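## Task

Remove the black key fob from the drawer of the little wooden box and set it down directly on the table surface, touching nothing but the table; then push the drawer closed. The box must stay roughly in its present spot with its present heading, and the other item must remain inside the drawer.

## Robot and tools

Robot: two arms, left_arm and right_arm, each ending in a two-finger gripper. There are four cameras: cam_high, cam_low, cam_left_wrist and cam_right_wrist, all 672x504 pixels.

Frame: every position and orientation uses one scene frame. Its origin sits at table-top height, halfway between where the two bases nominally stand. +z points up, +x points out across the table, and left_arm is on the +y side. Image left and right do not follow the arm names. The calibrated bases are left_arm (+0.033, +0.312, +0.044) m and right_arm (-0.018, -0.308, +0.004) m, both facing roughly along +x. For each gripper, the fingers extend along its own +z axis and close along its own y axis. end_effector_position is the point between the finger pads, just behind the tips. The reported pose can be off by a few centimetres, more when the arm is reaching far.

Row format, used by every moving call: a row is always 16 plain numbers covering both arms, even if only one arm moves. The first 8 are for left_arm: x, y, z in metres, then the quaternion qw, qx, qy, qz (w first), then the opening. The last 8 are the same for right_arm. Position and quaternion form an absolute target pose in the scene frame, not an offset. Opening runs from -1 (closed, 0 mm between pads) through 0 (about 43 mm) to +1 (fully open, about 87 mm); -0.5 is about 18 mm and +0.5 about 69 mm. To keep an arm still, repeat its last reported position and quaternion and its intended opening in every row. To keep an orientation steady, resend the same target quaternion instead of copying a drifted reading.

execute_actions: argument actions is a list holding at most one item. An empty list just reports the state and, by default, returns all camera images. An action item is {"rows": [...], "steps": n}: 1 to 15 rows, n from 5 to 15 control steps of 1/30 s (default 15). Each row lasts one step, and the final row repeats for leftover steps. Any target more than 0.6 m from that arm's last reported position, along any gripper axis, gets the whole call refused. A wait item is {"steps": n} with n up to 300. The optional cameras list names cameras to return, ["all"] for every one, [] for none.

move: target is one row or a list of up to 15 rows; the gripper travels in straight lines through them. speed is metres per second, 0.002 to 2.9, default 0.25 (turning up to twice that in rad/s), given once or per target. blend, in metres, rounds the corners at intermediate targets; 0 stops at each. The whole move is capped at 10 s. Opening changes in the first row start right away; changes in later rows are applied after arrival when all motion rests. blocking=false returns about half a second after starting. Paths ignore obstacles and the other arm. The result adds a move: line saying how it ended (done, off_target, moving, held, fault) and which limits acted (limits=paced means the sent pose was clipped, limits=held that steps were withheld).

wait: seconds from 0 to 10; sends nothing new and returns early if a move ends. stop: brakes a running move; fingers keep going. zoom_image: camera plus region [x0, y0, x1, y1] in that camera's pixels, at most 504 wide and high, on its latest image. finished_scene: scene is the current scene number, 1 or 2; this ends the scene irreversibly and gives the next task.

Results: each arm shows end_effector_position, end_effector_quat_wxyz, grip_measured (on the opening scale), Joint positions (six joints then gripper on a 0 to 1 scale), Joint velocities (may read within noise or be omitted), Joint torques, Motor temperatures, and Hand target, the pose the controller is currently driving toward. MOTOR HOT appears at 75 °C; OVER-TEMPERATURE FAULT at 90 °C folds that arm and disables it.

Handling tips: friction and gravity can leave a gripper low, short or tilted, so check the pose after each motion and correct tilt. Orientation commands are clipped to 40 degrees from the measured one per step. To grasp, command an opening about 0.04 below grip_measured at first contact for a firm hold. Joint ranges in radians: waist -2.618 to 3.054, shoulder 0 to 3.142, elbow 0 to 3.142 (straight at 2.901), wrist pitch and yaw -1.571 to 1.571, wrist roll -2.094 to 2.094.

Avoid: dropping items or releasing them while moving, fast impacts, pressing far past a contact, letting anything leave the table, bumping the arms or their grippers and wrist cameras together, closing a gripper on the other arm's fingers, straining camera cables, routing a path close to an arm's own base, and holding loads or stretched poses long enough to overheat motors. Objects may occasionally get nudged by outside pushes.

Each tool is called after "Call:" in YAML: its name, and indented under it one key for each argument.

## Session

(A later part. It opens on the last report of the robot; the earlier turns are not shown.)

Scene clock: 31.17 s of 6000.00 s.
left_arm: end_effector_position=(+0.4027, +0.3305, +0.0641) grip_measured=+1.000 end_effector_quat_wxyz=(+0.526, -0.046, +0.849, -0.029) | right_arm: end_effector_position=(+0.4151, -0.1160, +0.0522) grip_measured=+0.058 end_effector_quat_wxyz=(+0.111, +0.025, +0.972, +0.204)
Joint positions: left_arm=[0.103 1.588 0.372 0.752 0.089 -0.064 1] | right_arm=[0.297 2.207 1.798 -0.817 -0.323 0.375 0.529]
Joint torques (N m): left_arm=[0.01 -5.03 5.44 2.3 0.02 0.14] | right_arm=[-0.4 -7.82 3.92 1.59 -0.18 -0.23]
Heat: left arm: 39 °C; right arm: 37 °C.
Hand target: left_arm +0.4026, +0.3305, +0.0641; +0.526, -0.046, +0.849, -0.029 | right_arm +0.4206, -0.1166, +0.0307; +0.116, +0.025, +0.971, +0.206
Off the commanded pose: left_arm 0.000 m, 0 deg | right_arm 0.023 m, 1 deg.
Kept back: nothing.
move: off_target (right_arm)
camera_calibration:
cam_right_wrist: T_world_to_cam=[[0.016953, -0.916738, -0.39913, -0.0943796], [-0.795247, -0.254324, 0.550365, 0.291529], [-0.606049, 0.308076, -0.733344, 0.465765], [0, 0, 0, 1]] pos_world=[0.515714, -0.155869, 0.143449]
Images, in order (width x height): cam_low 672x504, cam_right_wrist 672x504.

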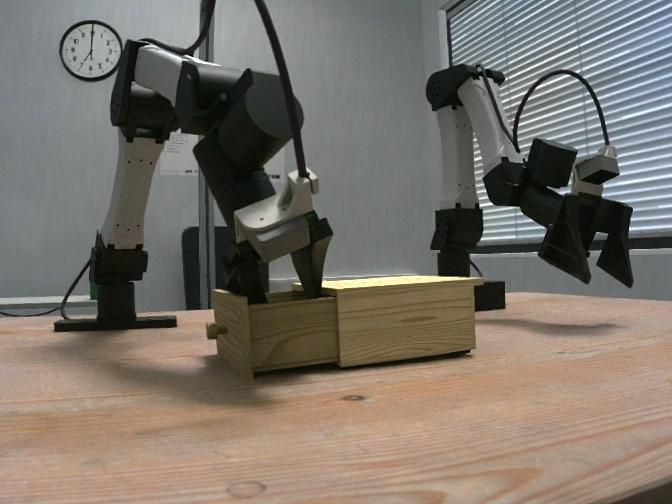

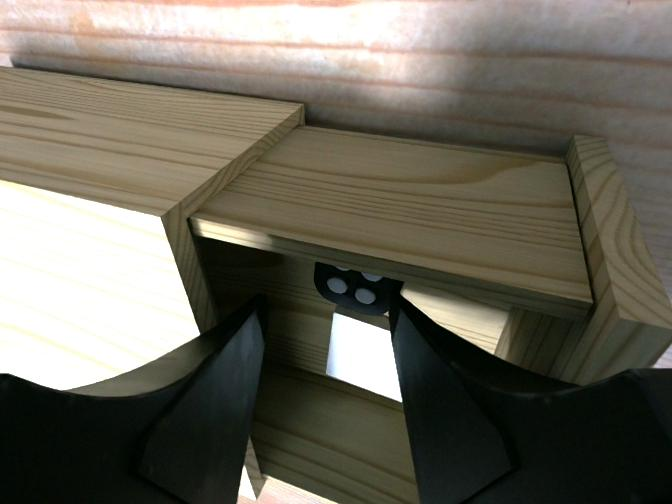

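Call:
zoom_image:
  camera: "cam_right_wrist"
  region: [130, 180, 430, 480]

Call:
zoom_image:
  camera: "cam_low"
  region: [180, 160, 380, 390]

Scaled by 1.680 from the camera's 672x504 image, which has a finer 960x720 frame.

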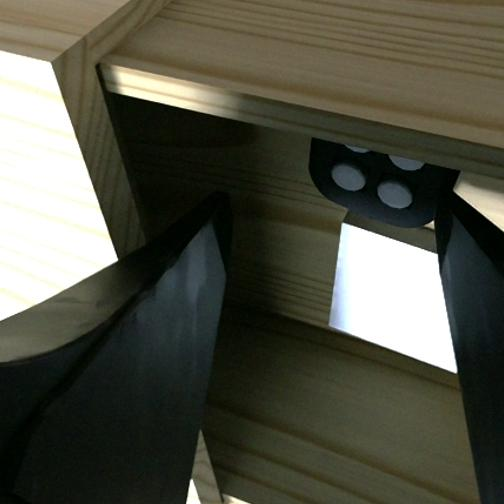

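Scaled by 2.191 from the camera's 672x504 image, which has a finer 960x720 frame.

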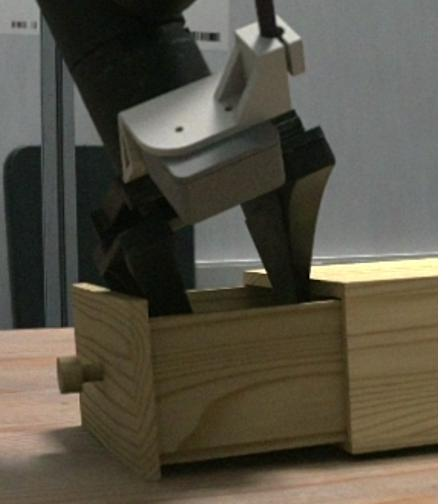

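Call:
move:
  target:
    - [0.4027,0.3305,0.0641,0.526,-0.046,0.849,-0.029,1,0.418,-0.118,0.09,0.117,0.025,0.97,0.206,-0.95]
    - [0.4027,0.3305,0.0641,0.526,-0.046,0.849,-0.029,1,0.422,-0.092,0.06,0.117,0.025,0.97,0.206,-0.95]
    - [0.4027,0.3305,0.0641,0.526,-0.046,0.849,-0.029,1,0.424,-0.088,0.012,0.117,0.025,0.97,0.206,-0.95]
  speed: [0.15,0.15,0.08]
  cameras: ["cam_right_wrist","cam_low"]

Scene clock: 35.23 s of 6000.00 s.
left_arm: end_effector_position=(+0.4027, +0.3305, +0.0641) grip_measured=+1.000 end_effector_quat_wxyz=(+0.526, -0.046, +0.849, -0.029) | right_arm: end_effector_position=(+0.4174, -0.0892, +0.0464) grip_measured=-0.952 end_effector_quat_wxyz=(+0.110, +0.023, +0.967, +0.230)
Joint positions: left_arm=[0.103 1.588 0.372 0.752 0.089 -0.064 1] | right_arm=[0.334 2.237 1.804 -0.76 -0.36 0.422 0.024]
Joint torques (N m): left_arm=[0.05 -5.03 5.39 2.29 0.02 0.12] | right_arm=[1.7 -6.54 4.48 1.6 0.38 -0.11]
Heat: left arm: 39 °C; right arm: 37 °C.
Hand target: left_arm +0.4026, +0.3305, +0.0641; +0.526, -0.046, +0.849, -0.029 | right_arm +0.4215, -0.0891, +0.0136; +0.115, +0.024, +0.971, +0.206
Off the commanded pose: left_arm 0.000 m, 0 deg | right_arm 0.035 m, 3 deg.
Kept back: nothing.
move: off_target (right_arm)
camera_calibration:
cam_right_wrist: T_world_to_cam=[[0.0265649, -0.8943, -0.446679, -0.0719052], [-0.7944, -0.290128, 0.533624, 0.300599], [-0.606814, 0.340666, -0.718139, 0.457128], [0, 0, 0, 1]] pos_world=[0.518098, -0.13282, 0.135756]
Images, in order (width x height): cam_low 672x504, cam_right_wrist 672x504.

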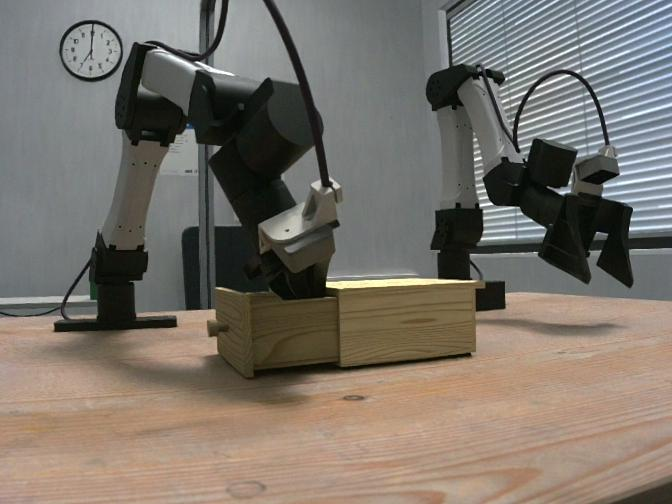

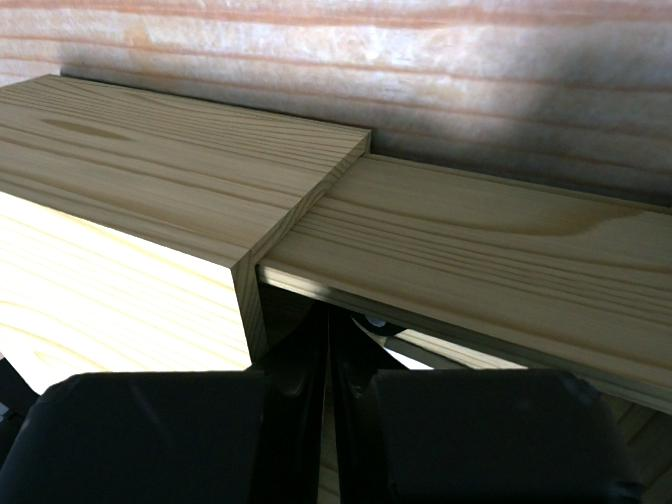

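Call:
move:
  target:
    - [0.4027,0.3305,0.0641,0.526,-0.046,0.849,-0.029,1,0.424,-0.11,0.018,0.117,0.025,0.97,0.206,-0.95]
    - [0.4027,0.3305,0.0641,0.526,-0.046,0.849,-0.029,1,0.418,-0.115,0.09,0.117,0.02,0.97,0.15,-0.95]
    - [0.4027,0.3305,0.0641,0.526,-0.046,0.849,-0.029,1,0.41,-0.15,0.16,0.12,0,0.992,0.03,0.06]
  speed: [0.06,0.15,0.25]
  blend: [0,0.02,0]
  cameras: ["cam_right_wrist","cam_low"]

Scene clock: 38.90 s of 6000.00 s.
left_arm: end_effector_position=(+0.4027, +0.3305, +0.0641) grip_measured=+1.000 end_effector_quat_wxyz=(+0.526, -0.046, +0.849, -0.029) | right_arm: end_effector_position=(+0.4071, -0.1524, +0.1611) grip_measured=+0.060 end_effector_quat_wxyz=(+0.117, +0.008, +0.992, +0.035)
Joint positions: left_arm=[0.103 1.588 0.372 0.752 0.089 -0.064 1] | right_arm=[0.353 2.319 2.497 -1.503 0.01 0.338 0.53]
Joint torques (N m): left_arm=[0.02 -5.01 5.38 2.31 0.04 0.15] | right_arm=[0.88 -8.85 10.15 0.58 0.14 -0.25]
Heat: left arm: 39 °C; right arm: 38 °C.
Hand target: left_arm +0.4026, +0.3305, +0.0641; +0.526, -0.046, +0.849, -0.029 | right_arm +0.4099, -0.1500, +0.1599; +0.121, +0.000, +0.992, +0.030
Off the commanded pose: left_arm 0.000 m, 0 deg | right_arm 0.004 m, 1 deg.
Kept back: nothing.
move: done
camera_calibration:
cam_right_wrist: T_world_to_cam=[[0.0130915, -0.997565, -0.0684994, -0.148085], [-0.800226, -0.0515287, 0.597481, 0.241253], [-0.599556, 0.0469931, -0.798952, 0.520124], [0, 0, 0, 1]] pos_world=[0.506839, -0.159736, 0.261267]
Images, in order (width x height): cam_low 672x504, cam_right_wrist 672x504.

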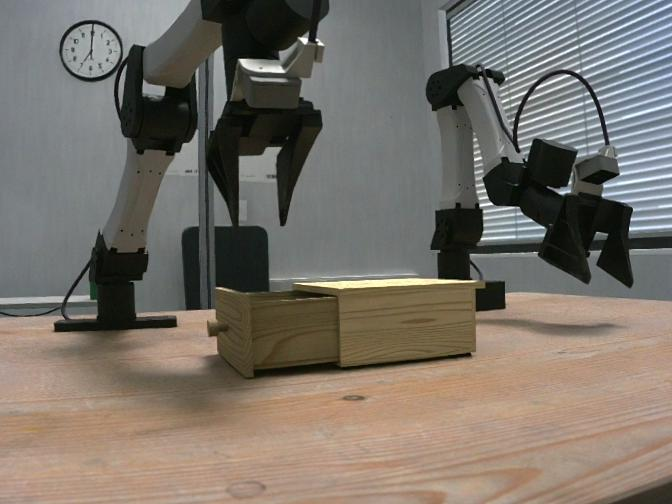

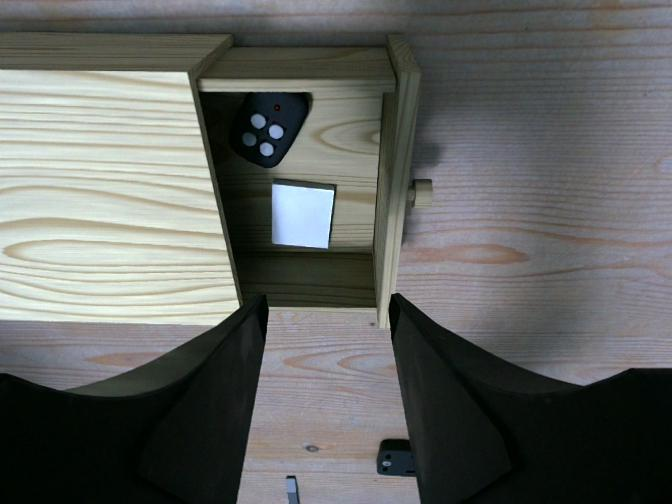

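Call:
move:
  target:
    - [0.4027,0.3305,0.0641,0.526,-0.046,0.849,-0.029,1,0.422,-0.11,0.09,0.119,0.0125,0.9866,0.1037,-0.95]
    - [0.4027,0.3305,0.0641,0.526,-0.046,0.849,-0.029,1,0.424,-0.112,0.022,0.119,0.0125,0.9866,0.1037,-0.95]
  speed: [0.2,0.07]
  cameras: ["cam_right_wrist"]

Call:
zoom_image:
  camera: "cam_right_wrist"
  region: [180, 180, 480, 480]

Scene clock: 41.67 s of 6000.00 s.
left_arm: end_effector_position=(+0.4027, +0.3305, +0.0641) grip_measured=+1.000 end_effector_quat_wxyz=(+0.526, -0.046, +0.849, -0.029) | right_arm: end_effector_position=(+0.4131, -0.1167, +0.0439) grip_measured=-0.950 end_effector_quat_wxyz=(+0.104, +0.013, +0.989, +0.100)
Joint positions: left_arm=[0.103 1.588 0.372 0.752 0.089 -0.064 1] | right_arm=[0.371 2.279 1.936 -0.961 -0.115 0.382 0.025]
Joint torques (N m): left_arm=[0.03 -4.98 5.42 2.3 0.03 0.14] | right_arm=[0.36 -8.32 4.03 1.55 0.02 -0.11]
Heat: left arm: 39 °C; right arm: 38 °C.
Hand target: left_arm +0.4026, +0.3305, +0.0641; +0.526, -0.046, +0.849, -0.029 | right_arm +0.4225, -0.1126, +0.0229; +0.117, +0.012, +0.988, +0.103
Off the commanded pose: left_arm 0.000 m, 0 deg | right_arm 0.025 m, 2 deg.
Kept back: nothing.
move: off_target (right_arm)
camera_calibration:
cam_right_wrist: T_world_to_cam=[[0.0164918, -0.979921, -0.198701, -0.114166], [-0.784993, -0.135776, 0.604442, 0.301587], [-0.619285, 0.146011, -0.771471, 0.446884], [0, 0, 0, 1]] pos_world=[0.515375, -0.136175, 0.139781]
Images, in order (width x height): cam_right_wrist 672x504.

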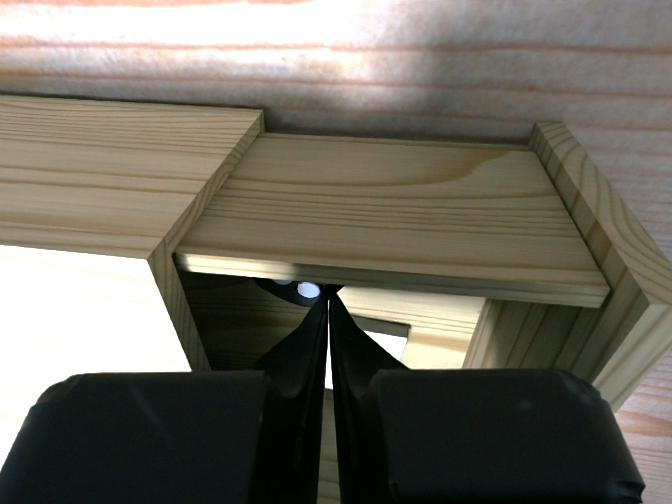

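Scaled by 1.680 from the camera's 672x504 image, which has a finer 960x720 frame.

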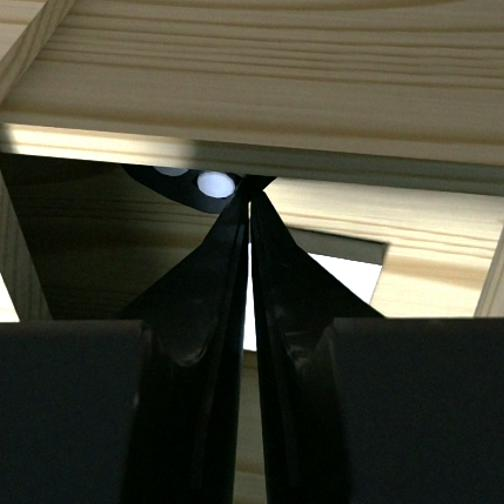

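Call:
move:
  target:
    - [0.4027,0.3305,0.0641,0.526,-0.046,0.849,-0.029,1,0.427,-0.142,0.018,0.119,0.0125,0.9866,0.1037,-0.95]
    - [0.4027,0.3305,0.0641,0.526,-0.046,0.849,-0.029,1,0.418,-0.142,0.09,0.117,0.02,0.98,0.08,-0.95]
    - [0.4027,0.3305,0.0641,0.526,-0.046,0.849,-0.029,1,0.41,-0.15,0.16,0.12,0,0.992,0.03,0.06]
  speed: [0.06,0.15,0.25]
  blend: [0,0.02,0]
  cameras: ["cam_right_wrist"]

Scene clock: 44.90 s of 6000.00 s.
left_arm: end_effector_position=(+0.4027, +0.3305, +0.0641) grip_measured=+1.000 end_effector_quat_wxyz=(+0.526, -0.046, +0.849, -0.029) | right_arm: end_effector_position=(+0.4066, -0.1510, +0.1608) grip_measured=+0.060 end_effector_quat_wxyz=(+0.117, +0.006, +0.993, +0.035)
Joint positions: left_arm=[0.103 1.588 0.372 0.752 0.089 -0.064 1] | right_arm=[0.356 2.321 2.498 -1.503 0.01 0.337 0.53]
Joint torques (N m): left_arm=[0.02 -5.01 5.46 2.31 0.03 0.14] | right_arm=[0.43 -8.88 10.17 0.55 0.13 -0.22]
Heat: left arm: 39 °C; right arm: 38 °C.
Hand target: left_arm +0.4026, +0.3305, +0.0641; +0.526, -0.046, +0.849, -0.029 | right_arm +0.4099, -0.1501, +0.1600; +0.121, +0.000, +0.992, +0.030
Off the commanded pose: left_arm 0.000 m, 0 deg | right_arm 0.004 m, 1 deg.
Kept back: nothing.
move: done
camera_calibration:
cam_right_wrist: T_world_to_cam=[[0.0171442, -0.997559, -0.0676955, -0.148492], [-0.799692, -0.054321, 0.597948, 0.24051], [-0.600165, 0.0438843, -0.798671, 0.519277], [0, 0, 0, 1]] pos_world=[0.506532, -0.157853, 0.260868]
Images, in order (width x height): cam_right_wrist 672x504.

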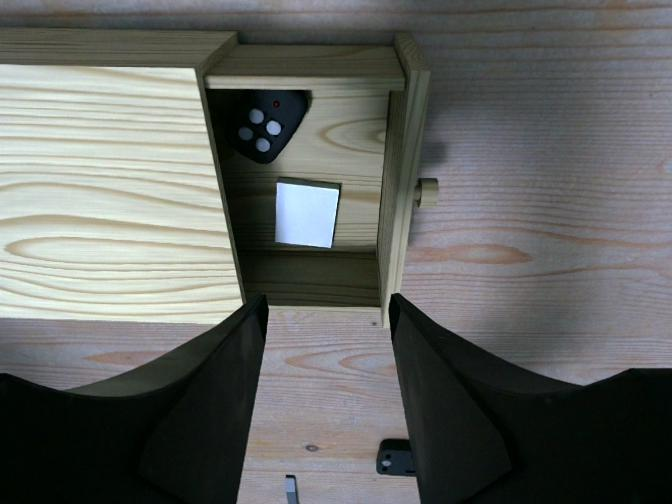

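Call:
move:
  target:
    - [0.4027,0.3305,0.0641,0.526,-0.046,0.849,-0.029,1,0.428,-0.095,0.09,0.119,0.0125,0.9866,0.1037,-0.95]
    - [0.4027,0.3305,0.0641,0.526,-0.046,0.849,-0.029,1,0.432,-0.095,0.018,0.119,0.0125,0.9866,0.1037,-0.95]
  speed: [0.2,0.07]
  cameras: ["cam_right_wrist"]

Call:
zoom_image:
  camera: "cam_right_wrist"
  region: [180, 180, 480, 480]

Scene clock: 50.47 s of 6000.00 s.
left_arm: end_effector_position=(+0.4027, +0.3305, +0.0641) grip_measured=+1.000 end_effector_quat_wxyz=(+0.526, -0.046, +0.849, -0.029) | right_arm: end_effector_position=(+0.4242, -0.1003, +0.0481) grip_measured=-0.950 end_effector_quat_wxyz=(+0.116, +0.012, +0.988, +0.103)
Joint positions: left_arm=[0.103 1.588 0.372 0.752 0.089 -0.064 1] | right_arm=[0.397 2.326 2.03 -0.982 -0.106 0.406 0.025]
Joint torques (N m): left_arm=[0.02 -5 5.38 2.29 0.02 0.14] | right_arm=[0.66 -7.6 3.73 1.56 0 -0.1]
Motor temperatures (°C): left_arm=[26 38 39 39 25 27 23] | right_arm=[25 39 35 32 28 29 29]
Heat: left arm: 39 °C; right arm: 39 °C.
Hand target: left_arm +0.4026, +0.3305, +0.0641; +0.526, -0.046, +0.849, -0.029 | right_arm +0.4299, -0.0959, +0.0192; +0.118, +0.012, +0.988, +0.103
Off the commanded pose: left_arm 0.000 m, 0 deg | right_arm 0.032 m, 0 deg.
Kept back: nothing.
move: off_target (right_arm)
camera_calibration:
cam_right_wrist: T_world_to_cam=[[0.0206729, -0.978776, -0.20389, -0.0989552], [-0.798513, -0.138881, 0.585738, 0.316368], [-0.601622, 0.1507, -0.784436, 0.448208], [0, 0, 0, 1]] pos_world=[0.524322, -0.120462, 0.146106]
Images, in order (width x height): cam_right_wrist 672x504.

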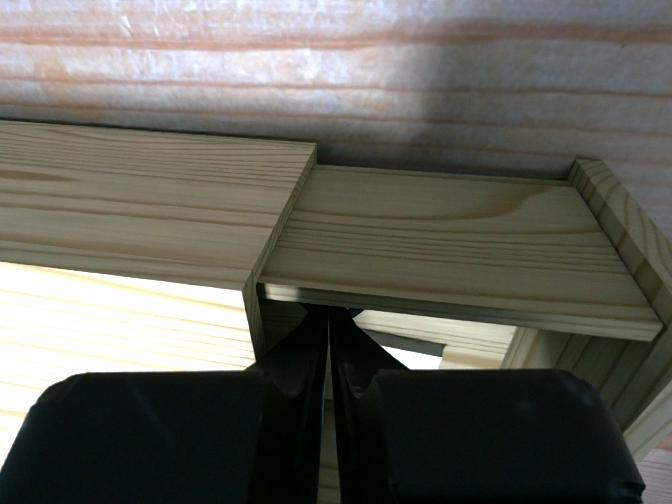

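Scaled by 1.680 from the camera's 672x504 image, which has a finer 960x720 frame.

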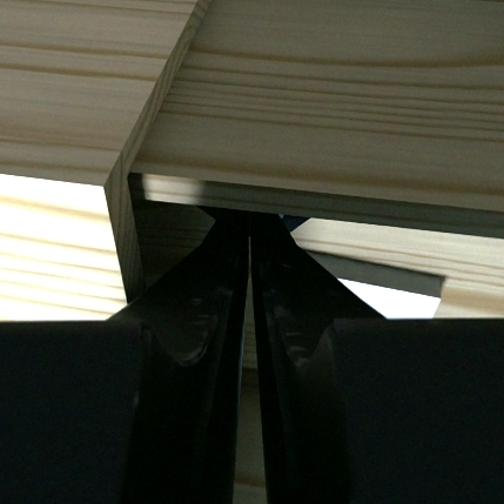

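Call:
move:
  target:
    - [0.4027,0.3305,0.0641,0.526,-0.046,0.849,-0.029,1,0.43,-0.132,0.014,0.119,0.0125,0.9866,0.1037,-0.95]
    - [0.4027,0.3305,0.0641,0.526,-0.046,0.849,-0.029,1,0.418,-0.13,0.09,0.117,0.02,0.98,0.08,-0.95]
    - [0.4027,0.3305,0.0641,0.526,-0.046,0.849,-0.029,1,0.41,-0.15,0.16,0.12,0,0.992,0.03,0.06]
  speed: [0.04,0.15,0.25]
  blend: [0,0.02,0]
  cameras: ["cam_right_wrist"]

Scene clock: 54.07 s of 6000.00 s.
left_arm: end_effector_position=(+0.4027, +0.3305, +0.0641) grip_measured=+1.000 end_effector_quat_wxyz=(+0.526, -0.046, +0.849, -0.029) | right_arm: end_effector_position=(+0.4071, -0.1523, +0.1610) grip_measured=+0.060 end_effector_quat_wxyz=(+0.117, +0.008, +0.992, +0.035)
Joint positions: left_arm=[0.103 1.588 0.372 0.752 0.089 -0.064 1] | right_arm=[0.353 2.32 2.497 -1.503 0.01 0.338 0.53]
Joint torques (N m): left_arm=[0.03 -5.01 5.41 2.31 0.02 0.15] | right_arm=[0.98 -8.83 10.24 0.57 0.13 -0.26]
Heat: left arm: 40 °C; right arm: 39 °C.
Hand target: left_arm +0.4026, +0.3305, +0.0641; +0.526, -0.046, +0.849, -0.029 | right_arm +0.4099, -0.1500, +0.1598; +0.121, +0.000, +0.992, +0.030
Off the commanded pose: left_arm 0.000 m, 0 deg | right_arm 0.004 m, 1 deg.
Kept back: nothing.
move: done
camera_calibration:
cam_right_wrist: T_world_to_cam=[[0.013294, -0.997594, -0.0680411, -0.14813], [-0.80008, -0.0514271, 0.597685, 0.241351], [-0.599746, 0.0464927, -0.798839, 0.520002], [0, 0, 0, 1]] pos_world=[0.506938, -0.159538, 0.261067]
Images, in order (width x height): cam_right_wrist 672x504.

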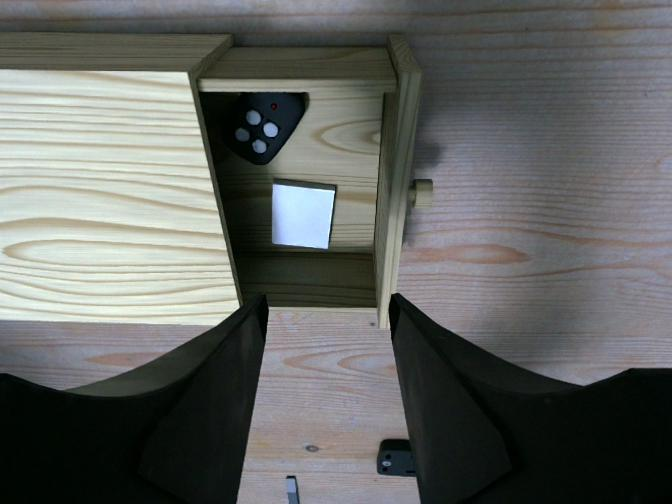

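Call:
move:
  target:
    - [0.4027,0.3305,0.0641,0.526,-0.046,0.849,-0.029,1,0.428,-0.103,0.08,0.119,0.0125,0.9866,0.1037,-0.95]
    - [0.4027,0.3305,0.0641,0.526,-0.046,0.849,-0.029,1,0.432,-0.103,0.0,0.119,0.0125,0.9866,0.1037,-0.95]
  speed: [0.2,0.07]
  cameras: ["cam_right_wrist","cam_low"]

Call:
zoom_image:
  camera: "cam_right_wrist"
  region: [180, 180, 480, 480]

Scene clock: 57.73 s of 6000.00 s.
left_arm: end_effector_position=(+0.4027, +0.3305, +0.0641) grip_measured=+1.000 end_effector_quat_wxyz=(+0.526, -0.046, +0.849, -0.029) | right_arm: end_effector_position=(+0.4241, -0.1081, +0.0459) grip_measured=-0.950 end_effector_quat_wxyz=(+0.123, +0.012, +0.986, +0.111)
Joint positions: left_arm=[0.103 1.588 0.372 0.752 0.089 -0.064 1] | right_arm=[0.377 2.29 1.956 -0.925 -0.12 0.391 0.025]
Joint torques (N m): left_arm=[0.03 -4.97 5.44 2.3 0.03 0.14] | right_arm=[0.95 -5.16 2.7 1.73 0.08 -0.09]
Heat: left arm: 40 °C; right arm: 39 °C.
Hand target: left_arm +0.4026, +0.3305, +0.0641; +0.526, -0.046, +0.849, -0.029 | right_arm +0.4276, -0.1049, +0.0023; +0.117, +0.012, +0.988, +0.103
Off the commanded pose: left_arm 0.000 m, 0 deg | right_arm 0.047 m, 1 deg.
Kept back: nothing.
move: off_target (right_arm)
camera_calibration:
cam_right_wrist: T_world_to_cam=[[0.023343, -0.97537, -0.219338, -0.107083], [-0.807459, -0.147756, 0.571119, 0.319912], [-0.589461, 0.163775, -0.791021, 0.444203], [0, 0, 0, 1]] pos_world=[0.522655, -0.129926, 0.145178]
Images, in order (width x height): cam_low 672x504, cam_right_wrist 672x504.

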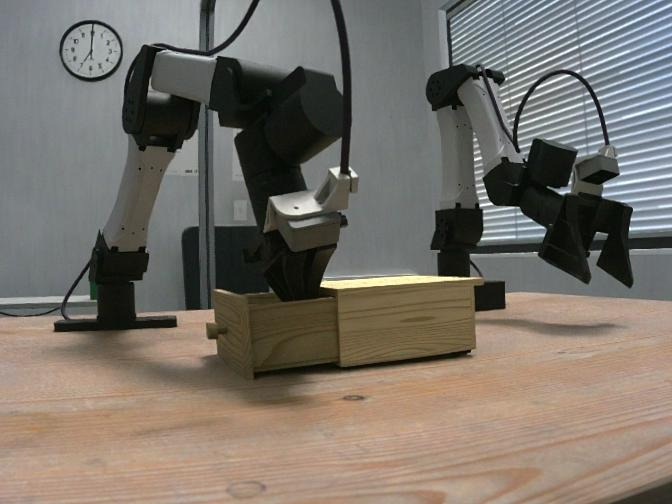

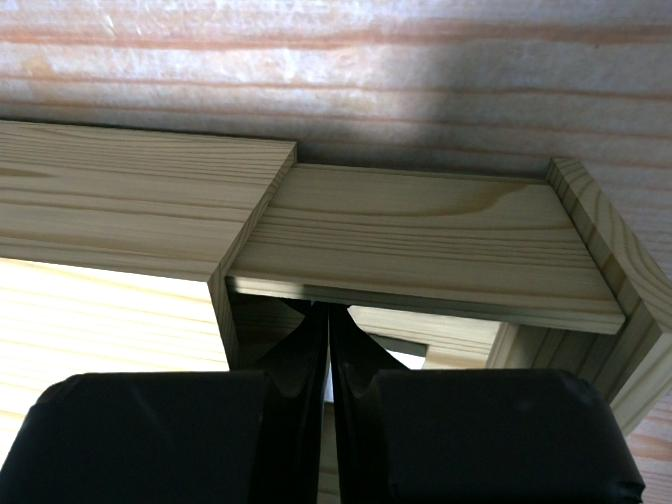

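Scaled by 1.680 from the camera's 672x504 image, which has a finer 960x720 frame.

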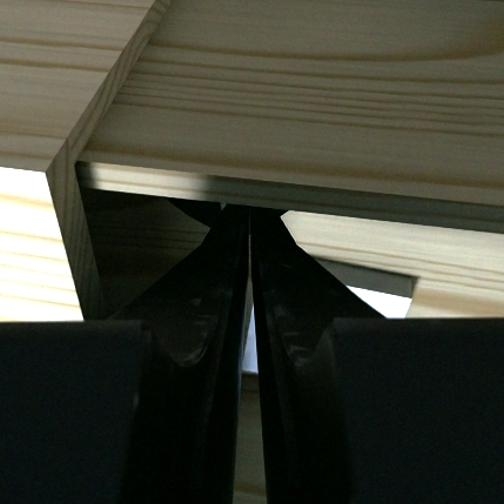

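Call:
move:
  target:
    - [0.4027,0.3305,0.0641,0.526,-0.046,0.849,-0.029,1,0.418,-0.125,0.1,0.117,0.02,0.98,0.08,-0.95]
    - [0.4027,0.3305,0.0641,0.526,-0.046,0.849,-0.029,1,0.4,-0.13,0.15,-0.0923,0.701,0.701,0.0923,-0.95]
  speed: [0.15,0.4]
  cameras: ["cam_right_wrist","cam_low"]

Scene clock: 62.87 s of 6000.00 s.
left_arm: end_effector_position=(+0.4027, +0.3305, +0.0641) grip_measured=+1.000 end_effector_quat_wxyz=(+0.526, -0.046, +0.849, -0.029) | right_arm: end_effector_position=(+0.4005, -0.1279, +0.1284) grip_measured=-0.950 end_effector_quat_wxyz=(-0.102, +0.697, +0.706, +0.071)
Joint positions: left_arm=[0.103 1.588 0.372 0.752 0.089 -0.064 1] | right_arm=[0.253 2.264 2.192 -1.489 -0.249 1.781 0.025]
Joint torques (N m): left_arm=[0.02 -4.98 5.45 2.29 0.03 0.14] | right_arm=[-0.5 -14.16 6.15 0.11 -0.17 -0.03]
Heat: left arm: 40 °C; right arm: 40 °C.
Hand target: left_arm +0.4026, +0.3305, +0.0641; +0.526, -0.046, +0.849, -0.029 | right_arm +0.3998, -0.1300, +0.1495; -0.093, +0.701, +0.701, +0.092
Off the commanded pose: left_arm 0.000 m, 0 deg | right_arm 0.022 m, 3 deg.
Kept back: nothing.
move: off_target (right_arm)
camera_calibration:
cam_right_wrist: T_world_to_cam=[[-0.998615, -0.0386411, 0.0356983, 0.38864], [0.0155125, 0.432119, 0.901683, -0.0470716], [-0.050268, 0.900988, -0.430921, 0.330816], [0, 0, 0, 1]] pos_world=[0.405461, -0.262703, 0.171126]
Images, in order (width x height): cam_low 672x504, cam_right_wrist 672x504.

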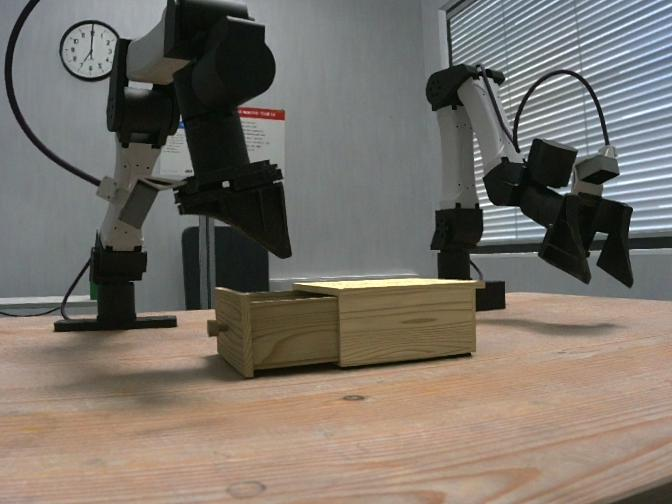

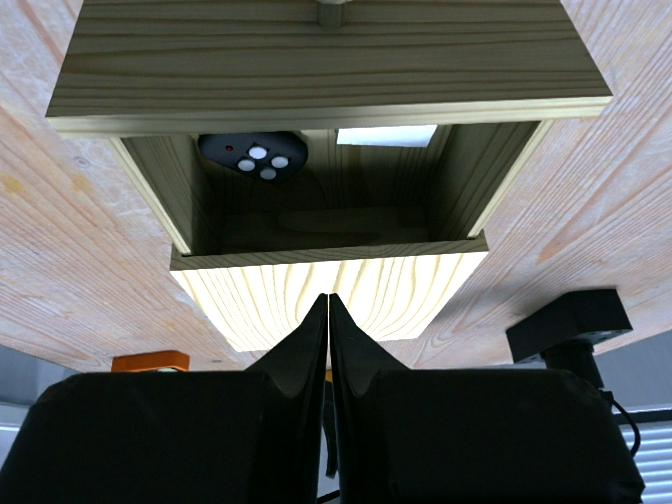

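Call:
move:
  target:
    - [0.4027,0.3305,0.0641,0.526,-0.046,0.849,-0.029,1,0.41,-0.12,0.12,0.341,0.0239,0.9377,0.0656,-0.95]
    - [0.4027,0.3305,0.0641,0.526,-0.046,0.849,-0.029,1,0.418,-0.103,0.065,0.341,0.0239,0.9377,0.0656,-0.95]
    - [0.4027,0.3305,0.0641,0.526,-0.046,0.849,-0.029,1,0.422,-0.101,0.015,0.341,0.0239,0.9377,0.0656,-0.95]
  speed: [0.4,0.15,0.06]
  cameras: ["cam_right_wrist","cam_low"]

Call:
zoom_image:
  camera: "cam_right_wrist"
  region: [180, 180, 480, 480]

Scene clock: 69.17 s of 6000.00 s.
left_arm: end_effector_position=(+0.4027, +0.3305, +0.0641) grip_measured=+1.000 end_effector_quat_wxyz=(+0.526, -0.046, +0.849, -0.029) | right_arm: end_effector_position=(+0.4277, -0.1093, +0.0506) grip_measured=-0.951 end_effector_quat_wxyz=(+0.366, +0.030, +0.928, +0.058)
Joint positions: left_arm=[0.103 1.588 0.372 0.752 0.089 -0.064 1] | right_arm=[0.496 1.954 1.302 -0.189 0.233 0.441 0.025]
Joint torques (N m): left_arm=[0.01 -4.97 5.41 2.3 0.03 0.14] | right_arm=[0.83 -3.78 5.34 1.79 -0.21 0.01]
Heat: left arm: 40 °C; right arm: 41 °C.
Hand target: left_arm +0.4026, +0.3305, +0.0641; +0.526, -0.046, +0.849, -0.029 | right_arm +0.4195, -0.1025, +0.0166; +0.340, +0.024, +0.938, +0.065
Off the commanded pose: left_arm 0.000 m, 0 deg | right_arm 0.037 m, 3 deg.
Kept back: nothing.
move: off_target (right_arm)
camera_calibration:
cam_right_wrist: T_world_to_cam=[[0.00217109, -0.993197, -0.116424, -0.10539], [-0.992046, -0.0167917, 0.124749, 0.435911], [-0.125855, 0.115227, -0.985334, 0.256439], [0, 0, 0, 1]] pos_world=[0.464947, -0.126903, 0.186029]
Images, in order (width x height): cam_low 672x504, cam_right_wrist 672x504.

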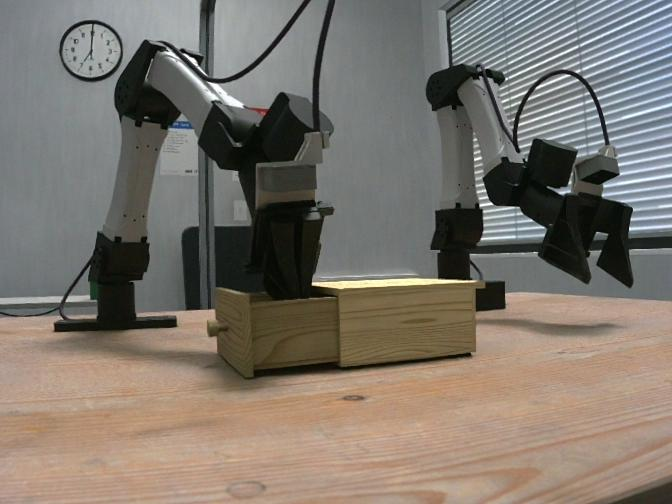

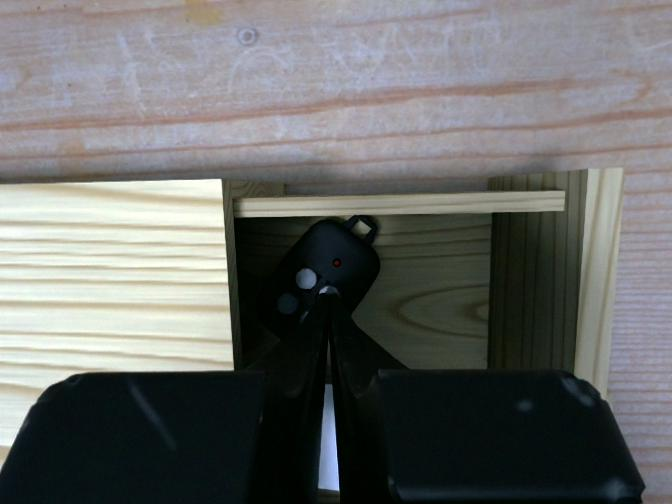

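Scaled by 1.680 from the camera's 672x504 image, which has a finer 960x720 frame.

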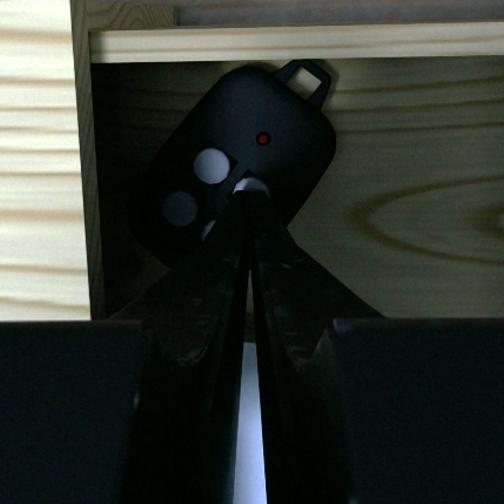

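Call:
move:
  target: [0.4027,0.3305,0.0641,0.526,-0.046,0.849,-0.029,1,0.422,-0.135,0.012,0.341,0.0239,0.9377,0.0656,-0.95]
  speed: 0.04
  cameras: ["cam_right_wrist"]

Scene clock: 70.53 s of 6000.00 s.
left_arm: end_effector_position=(+0.4027, +0.3305, +0.0641) grip_measured=+1.000 end_effector_quat_wxyz=(+0.526, -0.046, +0.849, -0.029) | right_arm: end_effector_position=(+0.4289, -0.1146, +0.0493) grip_measured=-0.950 end_effector_quat_wxyz=(+0.370, +0.020, +0.924, +0.099)
Joint positions: left_arm=[0.103 1.588 0.372 0.752 0.089 -0.064 1] | right_arm=[0.449 1.927 1.234 -0.101 0.128 0.411 0.025]
Joint torques (N m): left_arm=[0.03 -5.01 5.46 2.31 0.03 0.15] | right_arm=[-2.19 -4.64 4.36 1.4 0.28 -0.32]
Heat: left arm: 40 °C; right arm: 41 °C.
Hand target: left_arm +0.4026, +0.3305, +0.0641; +0.526, -0.046, +0.849, -0.029 | right_arm +0.4198, -0.1350, +0.0139; +0.340, +0.024, +0.938, +0.066
Off the commanded pose: left_arm 0.000 m, 0 deg | right_arm 0.043 m, 5 deg.
Kept back: nothing.
move: off_target (right_arm)
camera_calibration:
cam_right_wrist: T_world_to_cam=[[0.0514363, -0.981533, -0.184246, -0.12724], [-0.991538, -0.0722103, 0.107876, 0.431356], [-0.119188, 0.177139, -0.976942, 0.259701], [0, 0, 0, 1]] pos_world=[0.465204, -0.139745, 0.183737]
Images, in order (width x height): cam_right_wrist 672x504.

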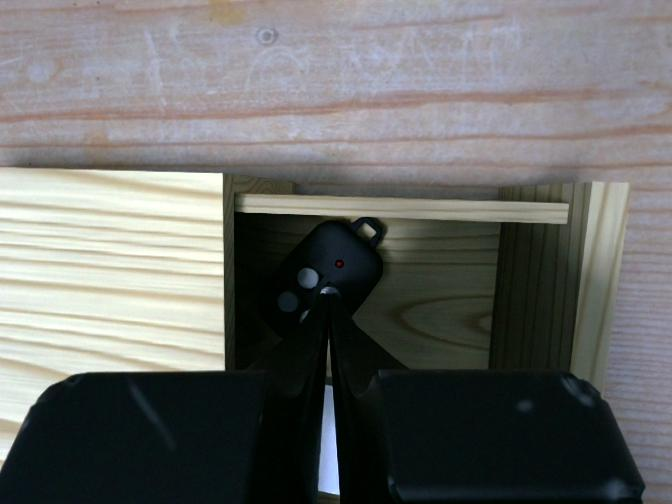

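Call:
move:
  target:
    - [0.4027,0.3305,0.0641,0.526,-0.046,0.849,-0.029,1,0.422,-0.14,0.03,0.341,0.0239,0.9377,0.0656,-0.95]
    - [0.4027,0.3305,0.0641,0.526,-0.046,0.849,-0.029,1,0.422,-0.148,0.04,0.341,0.0239,0.9377,0.0656,-0.95]
  speed: 0.03
  cameras: ["cam_right_wrist"]

Scene clock: 72.20 s of 6000.00 s.
left_arm: end_effector_position=(+0.4027, +0.3305, +0.0641) grip_measured=+1.000 end_effector_quat_wxyz=(+0.526, -0.046, +0.849, -0.029) | right_arm: end_effector_position=(+0.4275, -0.1191, +0.0499) grip_measured=-0.950 end_effector_quat_wxyz=(+0.359, +0.016, +0.926, +0.112)
Joint positions: left_arm=[0.103 1.588 0.372 0.752 0.089 -0.064 1] | right_arm=[0.424 1.919 1.233 -0.115 0.075 0.398 0.025]
Joint torques (N m): left_arm=[0.02 -5.01 5.41 2.31 0.03 0.15] | right_arm=[-2.78 -8.58 7.61 0.71 0.54 -0.5]
Heat: left arm: 40 °C; right arm: 41 °C.
Hand target: left_arm +0.4026, +0.3305, +0.0641; +0.526, -0.046, +0.849, -0.029 | right_arm +0.4216, -0.1470, +0.0403; +0.341, +0.023, +0.937, +0.067
Off the commanded pose: left_arm 0.000 m, 0 deg | right_arm 0.031 m, 6 deg.
Kept back: nothing.
move: off_target (right_arm)
camera_calibration:
cam_right_wrist: T_world_to_cam=[[0.0676348, -0.97594, -0.207282, -0.136533], [-0.987473, -0.0951662, 0.125862, 0.424169], [-0.14256, 0.196173, -0.970151, 0.272859], [0, 0, 0, 1]] pos_world=[0.466989, -0.146409, 0.183026]
Images, in order (width x height): cam_right_wrist 672x504.

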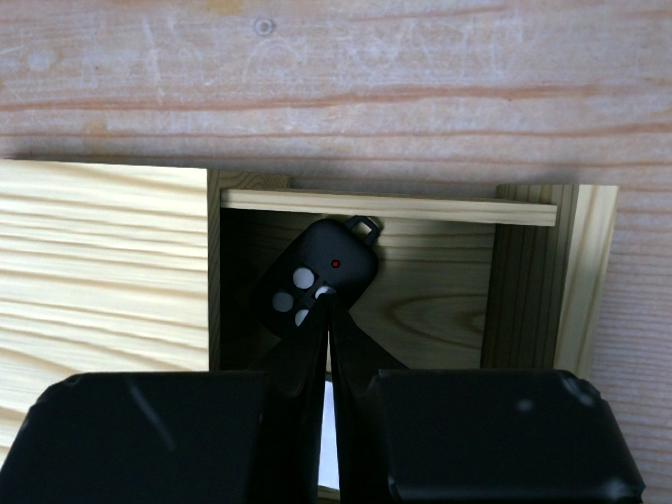

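Call:
move:
  target:
    - [0.4027,0.3305,0.0641,0.526,-0.046,0.849,-0.029,1,0.42,-0.163,0.048,0.341,0.0239,0.9377,0.0656,-0.95]
    - [0.4027,0.3305,0.0641,0.526,-0.046,0.849,-0.029,1,0.42,-0.165,0.052,0.341,0.0239,0.9377,0.0656,-0.95]
  speed: 0.03
  cameras: ["cam_right_wrist"]

Scene clock: 73.70 s of 6000.00 s.
left_arm: end_effector_position=(+0.4027, +0.3305, +0.0641) grip_measured=+1.000 end_effector_quat_wxyz=(+0.526, -0.046, +0.849, -0.029) | right_arm: end_effector_position=(+0.4219, -0.1479, +0.0395) grip_measured=-0.950 end_effector_quat_wxyz=(+0.335, +0.020, +0.938, +0.082)
Joint positions: left_arm=[0.103 1.588 0.372 0.752 0.089 -0.064 1] | right_arm=[0.378 1.917 1.228 -0.18 0.084 0.36 0.025]
Joint torques (N m): left_arm=[0.06 -5 5.42 2.31 0.03 0.15] | right_arm=[-2.14 -11.69 7.25 0.99 0.23 -0.43]
Heat: left arm: 40 °C; right arm: 41 °C.
Hand target: left_arm +0.4026, +0.3305, +0.0641; +0.526, -0.046, +0.849, -0.029 | right_arm +0.4202, -0.1645, +0.0512; +0.341, +0.024, +0.938, +0.066
Off the commanded pose: left_arm 0.000 m, 0 deg | right_arm 0.021 m, 2 deg.
Kept back: nothing.
move: off_target (right_arm)
camera_calibration:
cam_right_wrist: T_world_to_cam=[[0.0343784, -0.987305, -0.155073, -0.156188], [-0.980855, -0.0630908, 0.184234, 0.416904], [-0.191679, 0.14577, -0.970572, 0.280934], [0, 0, 0, 1]] pos_world=[0.468141, -0.168854, 0.171639]
Images, in order (width x height): cam_right_wrist 672x504.

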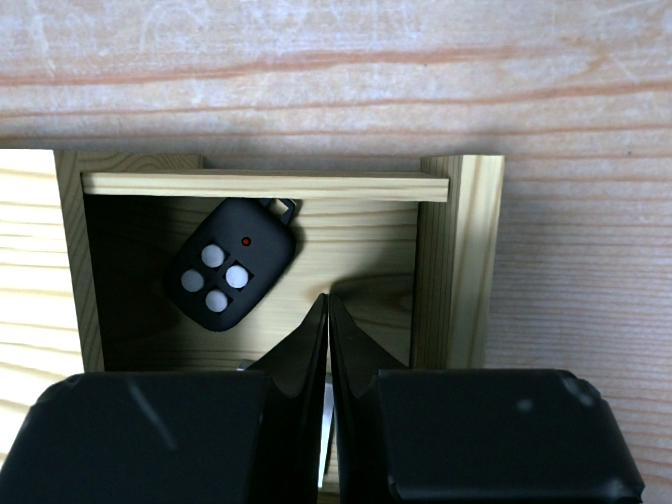

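Call:
move:
  target:
    - [0.4027,0.3305,0.0641,0.526,-0.046,0.849,-0.029,1,0.415,-0.135,0.085,0.341,0.0239,0.9377,0.0656,-0.95]
    - [0.4027,0.3305,0.0641,0.526,-0.046,0.849,-0.029,1,0.422,-0.103,0.075,0.341,0.0239,0.9377,0.0656,-0.95]
    - [0.4027,0.3305,0.0641,0.526,-0.046,0.849,-0.029,1,0.426,-0.1,0.03,0.341,0.0239,0.9377,0.0656,-0.95]
    - [0.4027,0.3305,0.0641,0.526,-0.046,0.849,-0.029,1,0.418,-0.155,0.035,0.341,0.0239,0.9377,0.0656,-0.95]
  speed: [0.2,0.15,0.08,0.04]
  cameras: ["cam_right_wrist"]

Scene clock: 78.63 s of 6000.00 s.
left_arm: end_effector_position=(+0.4027, +0.3305, +0.0641) grip_measured=+1.000 end_effector_quat_wxyz=(+0.526, -0.046, +0.849, -0.029) | right_arm: end_effector_position=(+0.4239, -0.1474, +0.0366) grip_measured=-0.950 end_effector_quat_wxyz=(+0.347, +0.027, +0.934, +0.078)
Joint positions: left_arm=[0.103 1.588 0.372 0.752 0.089 -0.064 1] | right_arm=[0.385 1.919 1.205 -0.136 0.107 0.372 0.025]
Joint torques (N m): left_arm=[-0.01 -5.01 5.44 2.3 0.02 0.14] | right_arm=[-0.43 -9.36 6.46 1.14 0.2 -0.32]
Heat: left arm: 41 °C; right arm: 41 °C.
Hand target: left_arm +0.4026, +0.3305, +0.0641; +0.526, -0.046, +0.849, -0.029 | right_arm +0.4182, -0.1549, +0.0351; +0.341, +0.024, +0.937, +0.066
Off the commanded pose: left_arm 0.000 m, 0 deg | right_arm 0.010 m, 2 deg.
Kept back: nothing.
move: done
camera_calibration:
cam_right_wrist: T_world_to_cam=[[0.0211994, -0.988039, -0.152741, -0.150764], [-0.985695, -0.0462053, 0.162082, 0.424759], [-0.1672, 0.14712, -0.974884, 0.268398], [0, 0, 0, 1]] pos_world=[0.466755, -0.168821, 0.169783]
Images, in order (width x height): cam_right_wrist 672x504.

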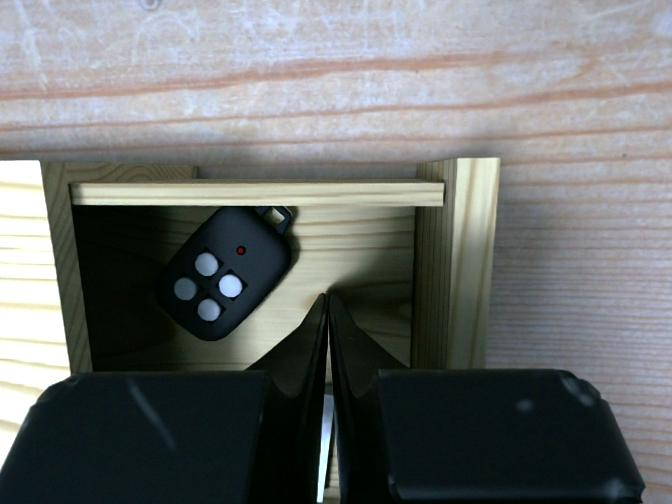

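Call:
move:
  target:
    - [0.4027,0.3305,0.0641,0.526,-0.046,0.849,-0.029,1,0.415,-0.135,0.085,0.341,0.0239,0.9377,0.0656,-0.95]
    - [0.4027,0.3305,0.0641,0.526,-0.046,0.849,-0.029,1,0.422,-0.1,0.075,0.341,0.0239,0.9377,0.0656,-0.95]
    - [0.4027,0.3305,0.0641,0.526,-0.046,0.849,-0.029,1,0.426,-0.099,0.012,0.341,0.0239,0.9377,0.0656,-0.95]
    - [0.4027,0.3305,0.0641,0.526,-0.046,0.849,-0.029,1,0.424,-0.155,0.022,0.341,0.0239,0.9377,0.0656,-0.95]
  speed: [0.2,0.15,0.08,0.05]
  cameras: ["cam_right_wrist"]

Scene clock: 84.10 s of 6000.00 s.
left_arm: end_effector_position=(+0.4027, +0.3305, +0.0641) grip_measured=+1.000 end_effector_quat_wxyz=(+0.526, -0.046, +0.849, -0.029) | right_arm: end_effector_position=(+0.4306, -0.1467, +0.0370) grip_measured=-0.950 end_effector_quat_wxyz=(+0.358, +0.026, +0.929, +0.084)
Joint positions: left_arm=[0.103 1.588 0.372 0.752 0.089 -0.064 1] | right_arm=[0.38 1.928 1.202 -0.097 0.1 0.366 0.025]
Joint torques (N m): left_arm=[0.05 -4.97 5.42 2.31 0.02 0.15] | right_arm=[-0.34 -6.91 6.83 1.19 0.23 -0.32]
Heat: left arm: 41 °C; right arm: 41 °C.
Hand target: left_arm +0.4026, +0.3305, +0.0641; +0.526, -0.046, +0.849, -0.029 | right_arm +0.4237, -0.1549, +0.0224; +0.341, +0.024, +0.937, +0.066
Off the commanded pose: left_arm 0.000 m, 0 deg | right_arm 0.018 m, 3 deg.
Kept back: nothing.
move: off_target (right_arm)
camera_calibration:
cam_right_wrist: T_world_to_cam=[[0.0282839, -0.986285, -0.162612, -0.152664], [-0.989289, -0.0509241, 0.136797, 0.433088], [-0.143201, 0.157001, -0.977161, 0.26098], [0, 0, 0, 1]] pos_world=[0.47014, -0.16949, 0.170949]
Images, in order (width x height): cam_right_wrist 672x504.

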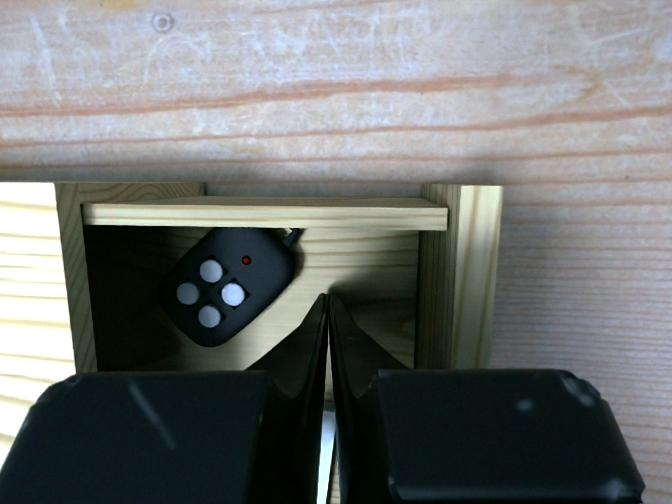

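Call:
move:
  target:
    - [0.4027,0.3305,0.0641,0.526,-0.046,0.849,-0.029,1,0.415,-0.135,0.085,0.341,0.0239,0.9377,0.0656,-0.95]
    - [0.4027,0.3305,0.0641,0.526,-0.046,0.849,-0.029,1,0.421,-0.098,0.078,0.341,0.0239,0.9377,0.0656,-0.95]
    - [0.4027,0.3305,0.0641,0.526,-0.046,0.849,-0.029,1,0.425,-0.096,0.015,0.341,0.0239,0.9377,0.0656,-0.95]
  speed: [0.2,0.15,0.06]
  cameras: ["cam_right_wrist"]

Call:
zoom_image:
  camera: "cam_right_wrist"
  region: [180, 180, 480, 480]

Scene clock: 90.03 s of 6000.00 s.
left_arm: end_effector_position=(+0.4027, +0.3305, +0.0641) grip_measured=+1.000 end_effector_quat_wxyz=(+0.526, -0.046, +0.849, -0.029) | right_arm: end_effector_position=(+0.4271, -0.1123, +0.0397) grip_measured=-0.951 end_effector_quat_wxyz=(+0.352, +0.032, +0.934, +0.045)
Joint positions: left_arm=[0.103 1.588 0.372 0.752 0.089 -0.064 1] | right_arm=[0.494 1.985 1.322 -0.216 0.242 0.444 0.025]
Joint torques (N m): left_arm=[0.03 -4.96 5.46 2.29 0.02 0.13] | right_arm=[1.7 -4.78 5.9 1.89 -0.25 0.02]
Heat: left arm: 41 °C; right arm: 41 °C.
Hand target: left_arm +0.4026, +0.3305, +0.0641; +0.526, -0.046, +0.849, -0.029 | right_arm +0.4230, -0.0972, +0.0162; +0.340, +0.024, +0.938, +0.065
Off the commanded pose: left_arm 0.000 m, 0 deg | right_arm 0.030 m, 3 deg.
Kept back: nothing.
move: off_target (right_arm)
camera_calibration:
cam_right_wrist: T_world_to_cam=[[-0.0103967, -0.995451, -0.0947043, -0.105413], [-0.98771, -0.00454758, 0.156232, 0.434786], [-0.155952, 0.0951647, -0.98317, 0.256482], [0, 0, 0, 1]] pos_world=[0.468345, -0.127365, 0.174255]
Images, in order (width x height): cam_right_wrist 672x504.

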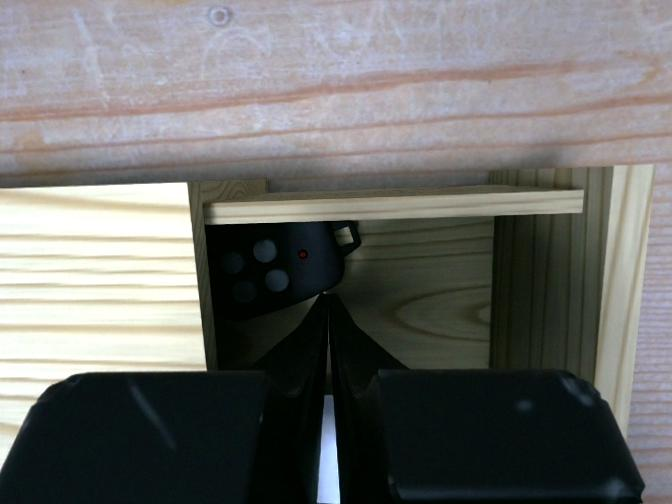

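Scaled by 1.680 from the camera's 672x504 image, which has a finer 960x720 frame.

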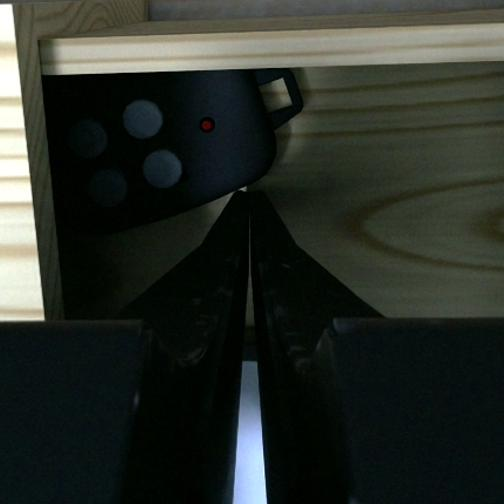

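Call:
move:
  target:
    - [0.4027,0.3305,0.0641,0.526,-0.046,0.849,-0.029,1,0.415,-0.13,0.11,0.25,0.01,0.96,0.04,0]
    - [0.4027,0.3305,0.0641,0.526,-0.046,0.849,-0.029,1,0.415,-0.185,0.11,0.13,0,0.991,0.01,0.1]
    - [0.4027,0.3305,0.0641,0.526,-0.046,0.849,-0.029,1,0.415,-0.186,0.055,0.12,0,0.993,0.01,0.1]
  speed: [0.15,0.3,0.12]
  blend: [0.02,0.02,0]
  cameras: ["cam_right_wrist","cam_high"]

Scene clock: 95.27 s of 6000.00 s.
left_arm: end_effector_position=(+0.4027, +0.3305, +0.0641) grip_measured=+1.000 end_effector_quat_wxyz=(+0.526, -0.046, +0.849, -0.029) | right_arm: end_effector_position=(+0.4116, -0.1872, +0.0624) grip_measured=+0.100 end_effector_quat_wxyz=(+0.120, +0.004, +0.993, +0.006)
Joint positions: left_arm=[0.103 1.588 0.372 0.752 0.089 -0.064 1] | right_arm=[0.299 2.201 1.898 -1.033 0.053 0.27 0.55]
Joint torques (N m): left_arm=[0.01 -4.97 5.41 2.31 0.03 0.15] | right_arm=[-0.13 -8.88 7.5 0.78 -0.08 -0.28]
Heat: left arm: 41 °C; right arm: 40 °C.
Hand target: left_arm +0.4026, +0.3305, +0.0641; +0.526, -0.046, +0.849, -0.029 | right_arm +0.4148, -0.1861, +0.0550; +0.120, +0.000, +0.993, +0.010
Off the commanded pose: left_arm 0.000 m, 0 deg | right_arm 0.008 m, 1 deg.
Kept back: nothing.
move: done; blend cut to 0 m at target 2
camera_calibration:
cam_right_wrist: T_world_to_cam=[[0.0144258, -0.99985, -0.00958158, -0.194256], [-0.803421, -0.0172952, 0.595161, 0.309943], [-0.595237, -0.000887632, -0.80355, 0.435176], [0, 0, 0, 1]] pos_world=[0.51085, -0.18848, 0.163359]
Images, in order (width x height): cam_high 672x504, cam_right_wrist 672x504.

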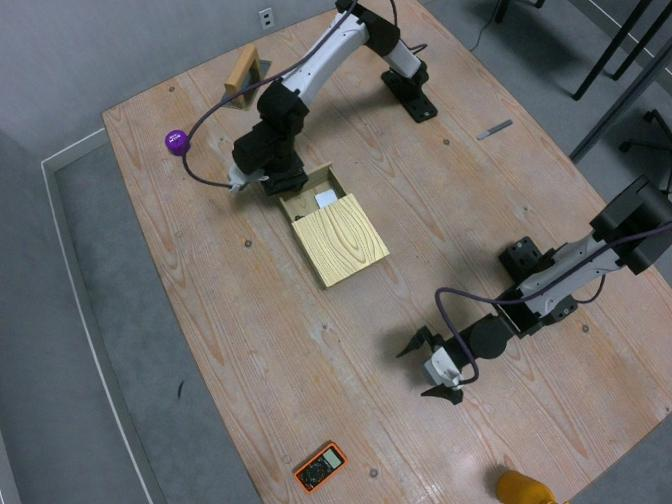

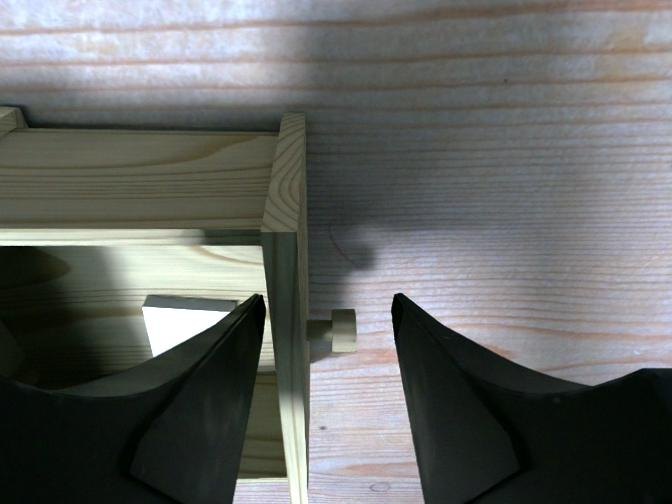

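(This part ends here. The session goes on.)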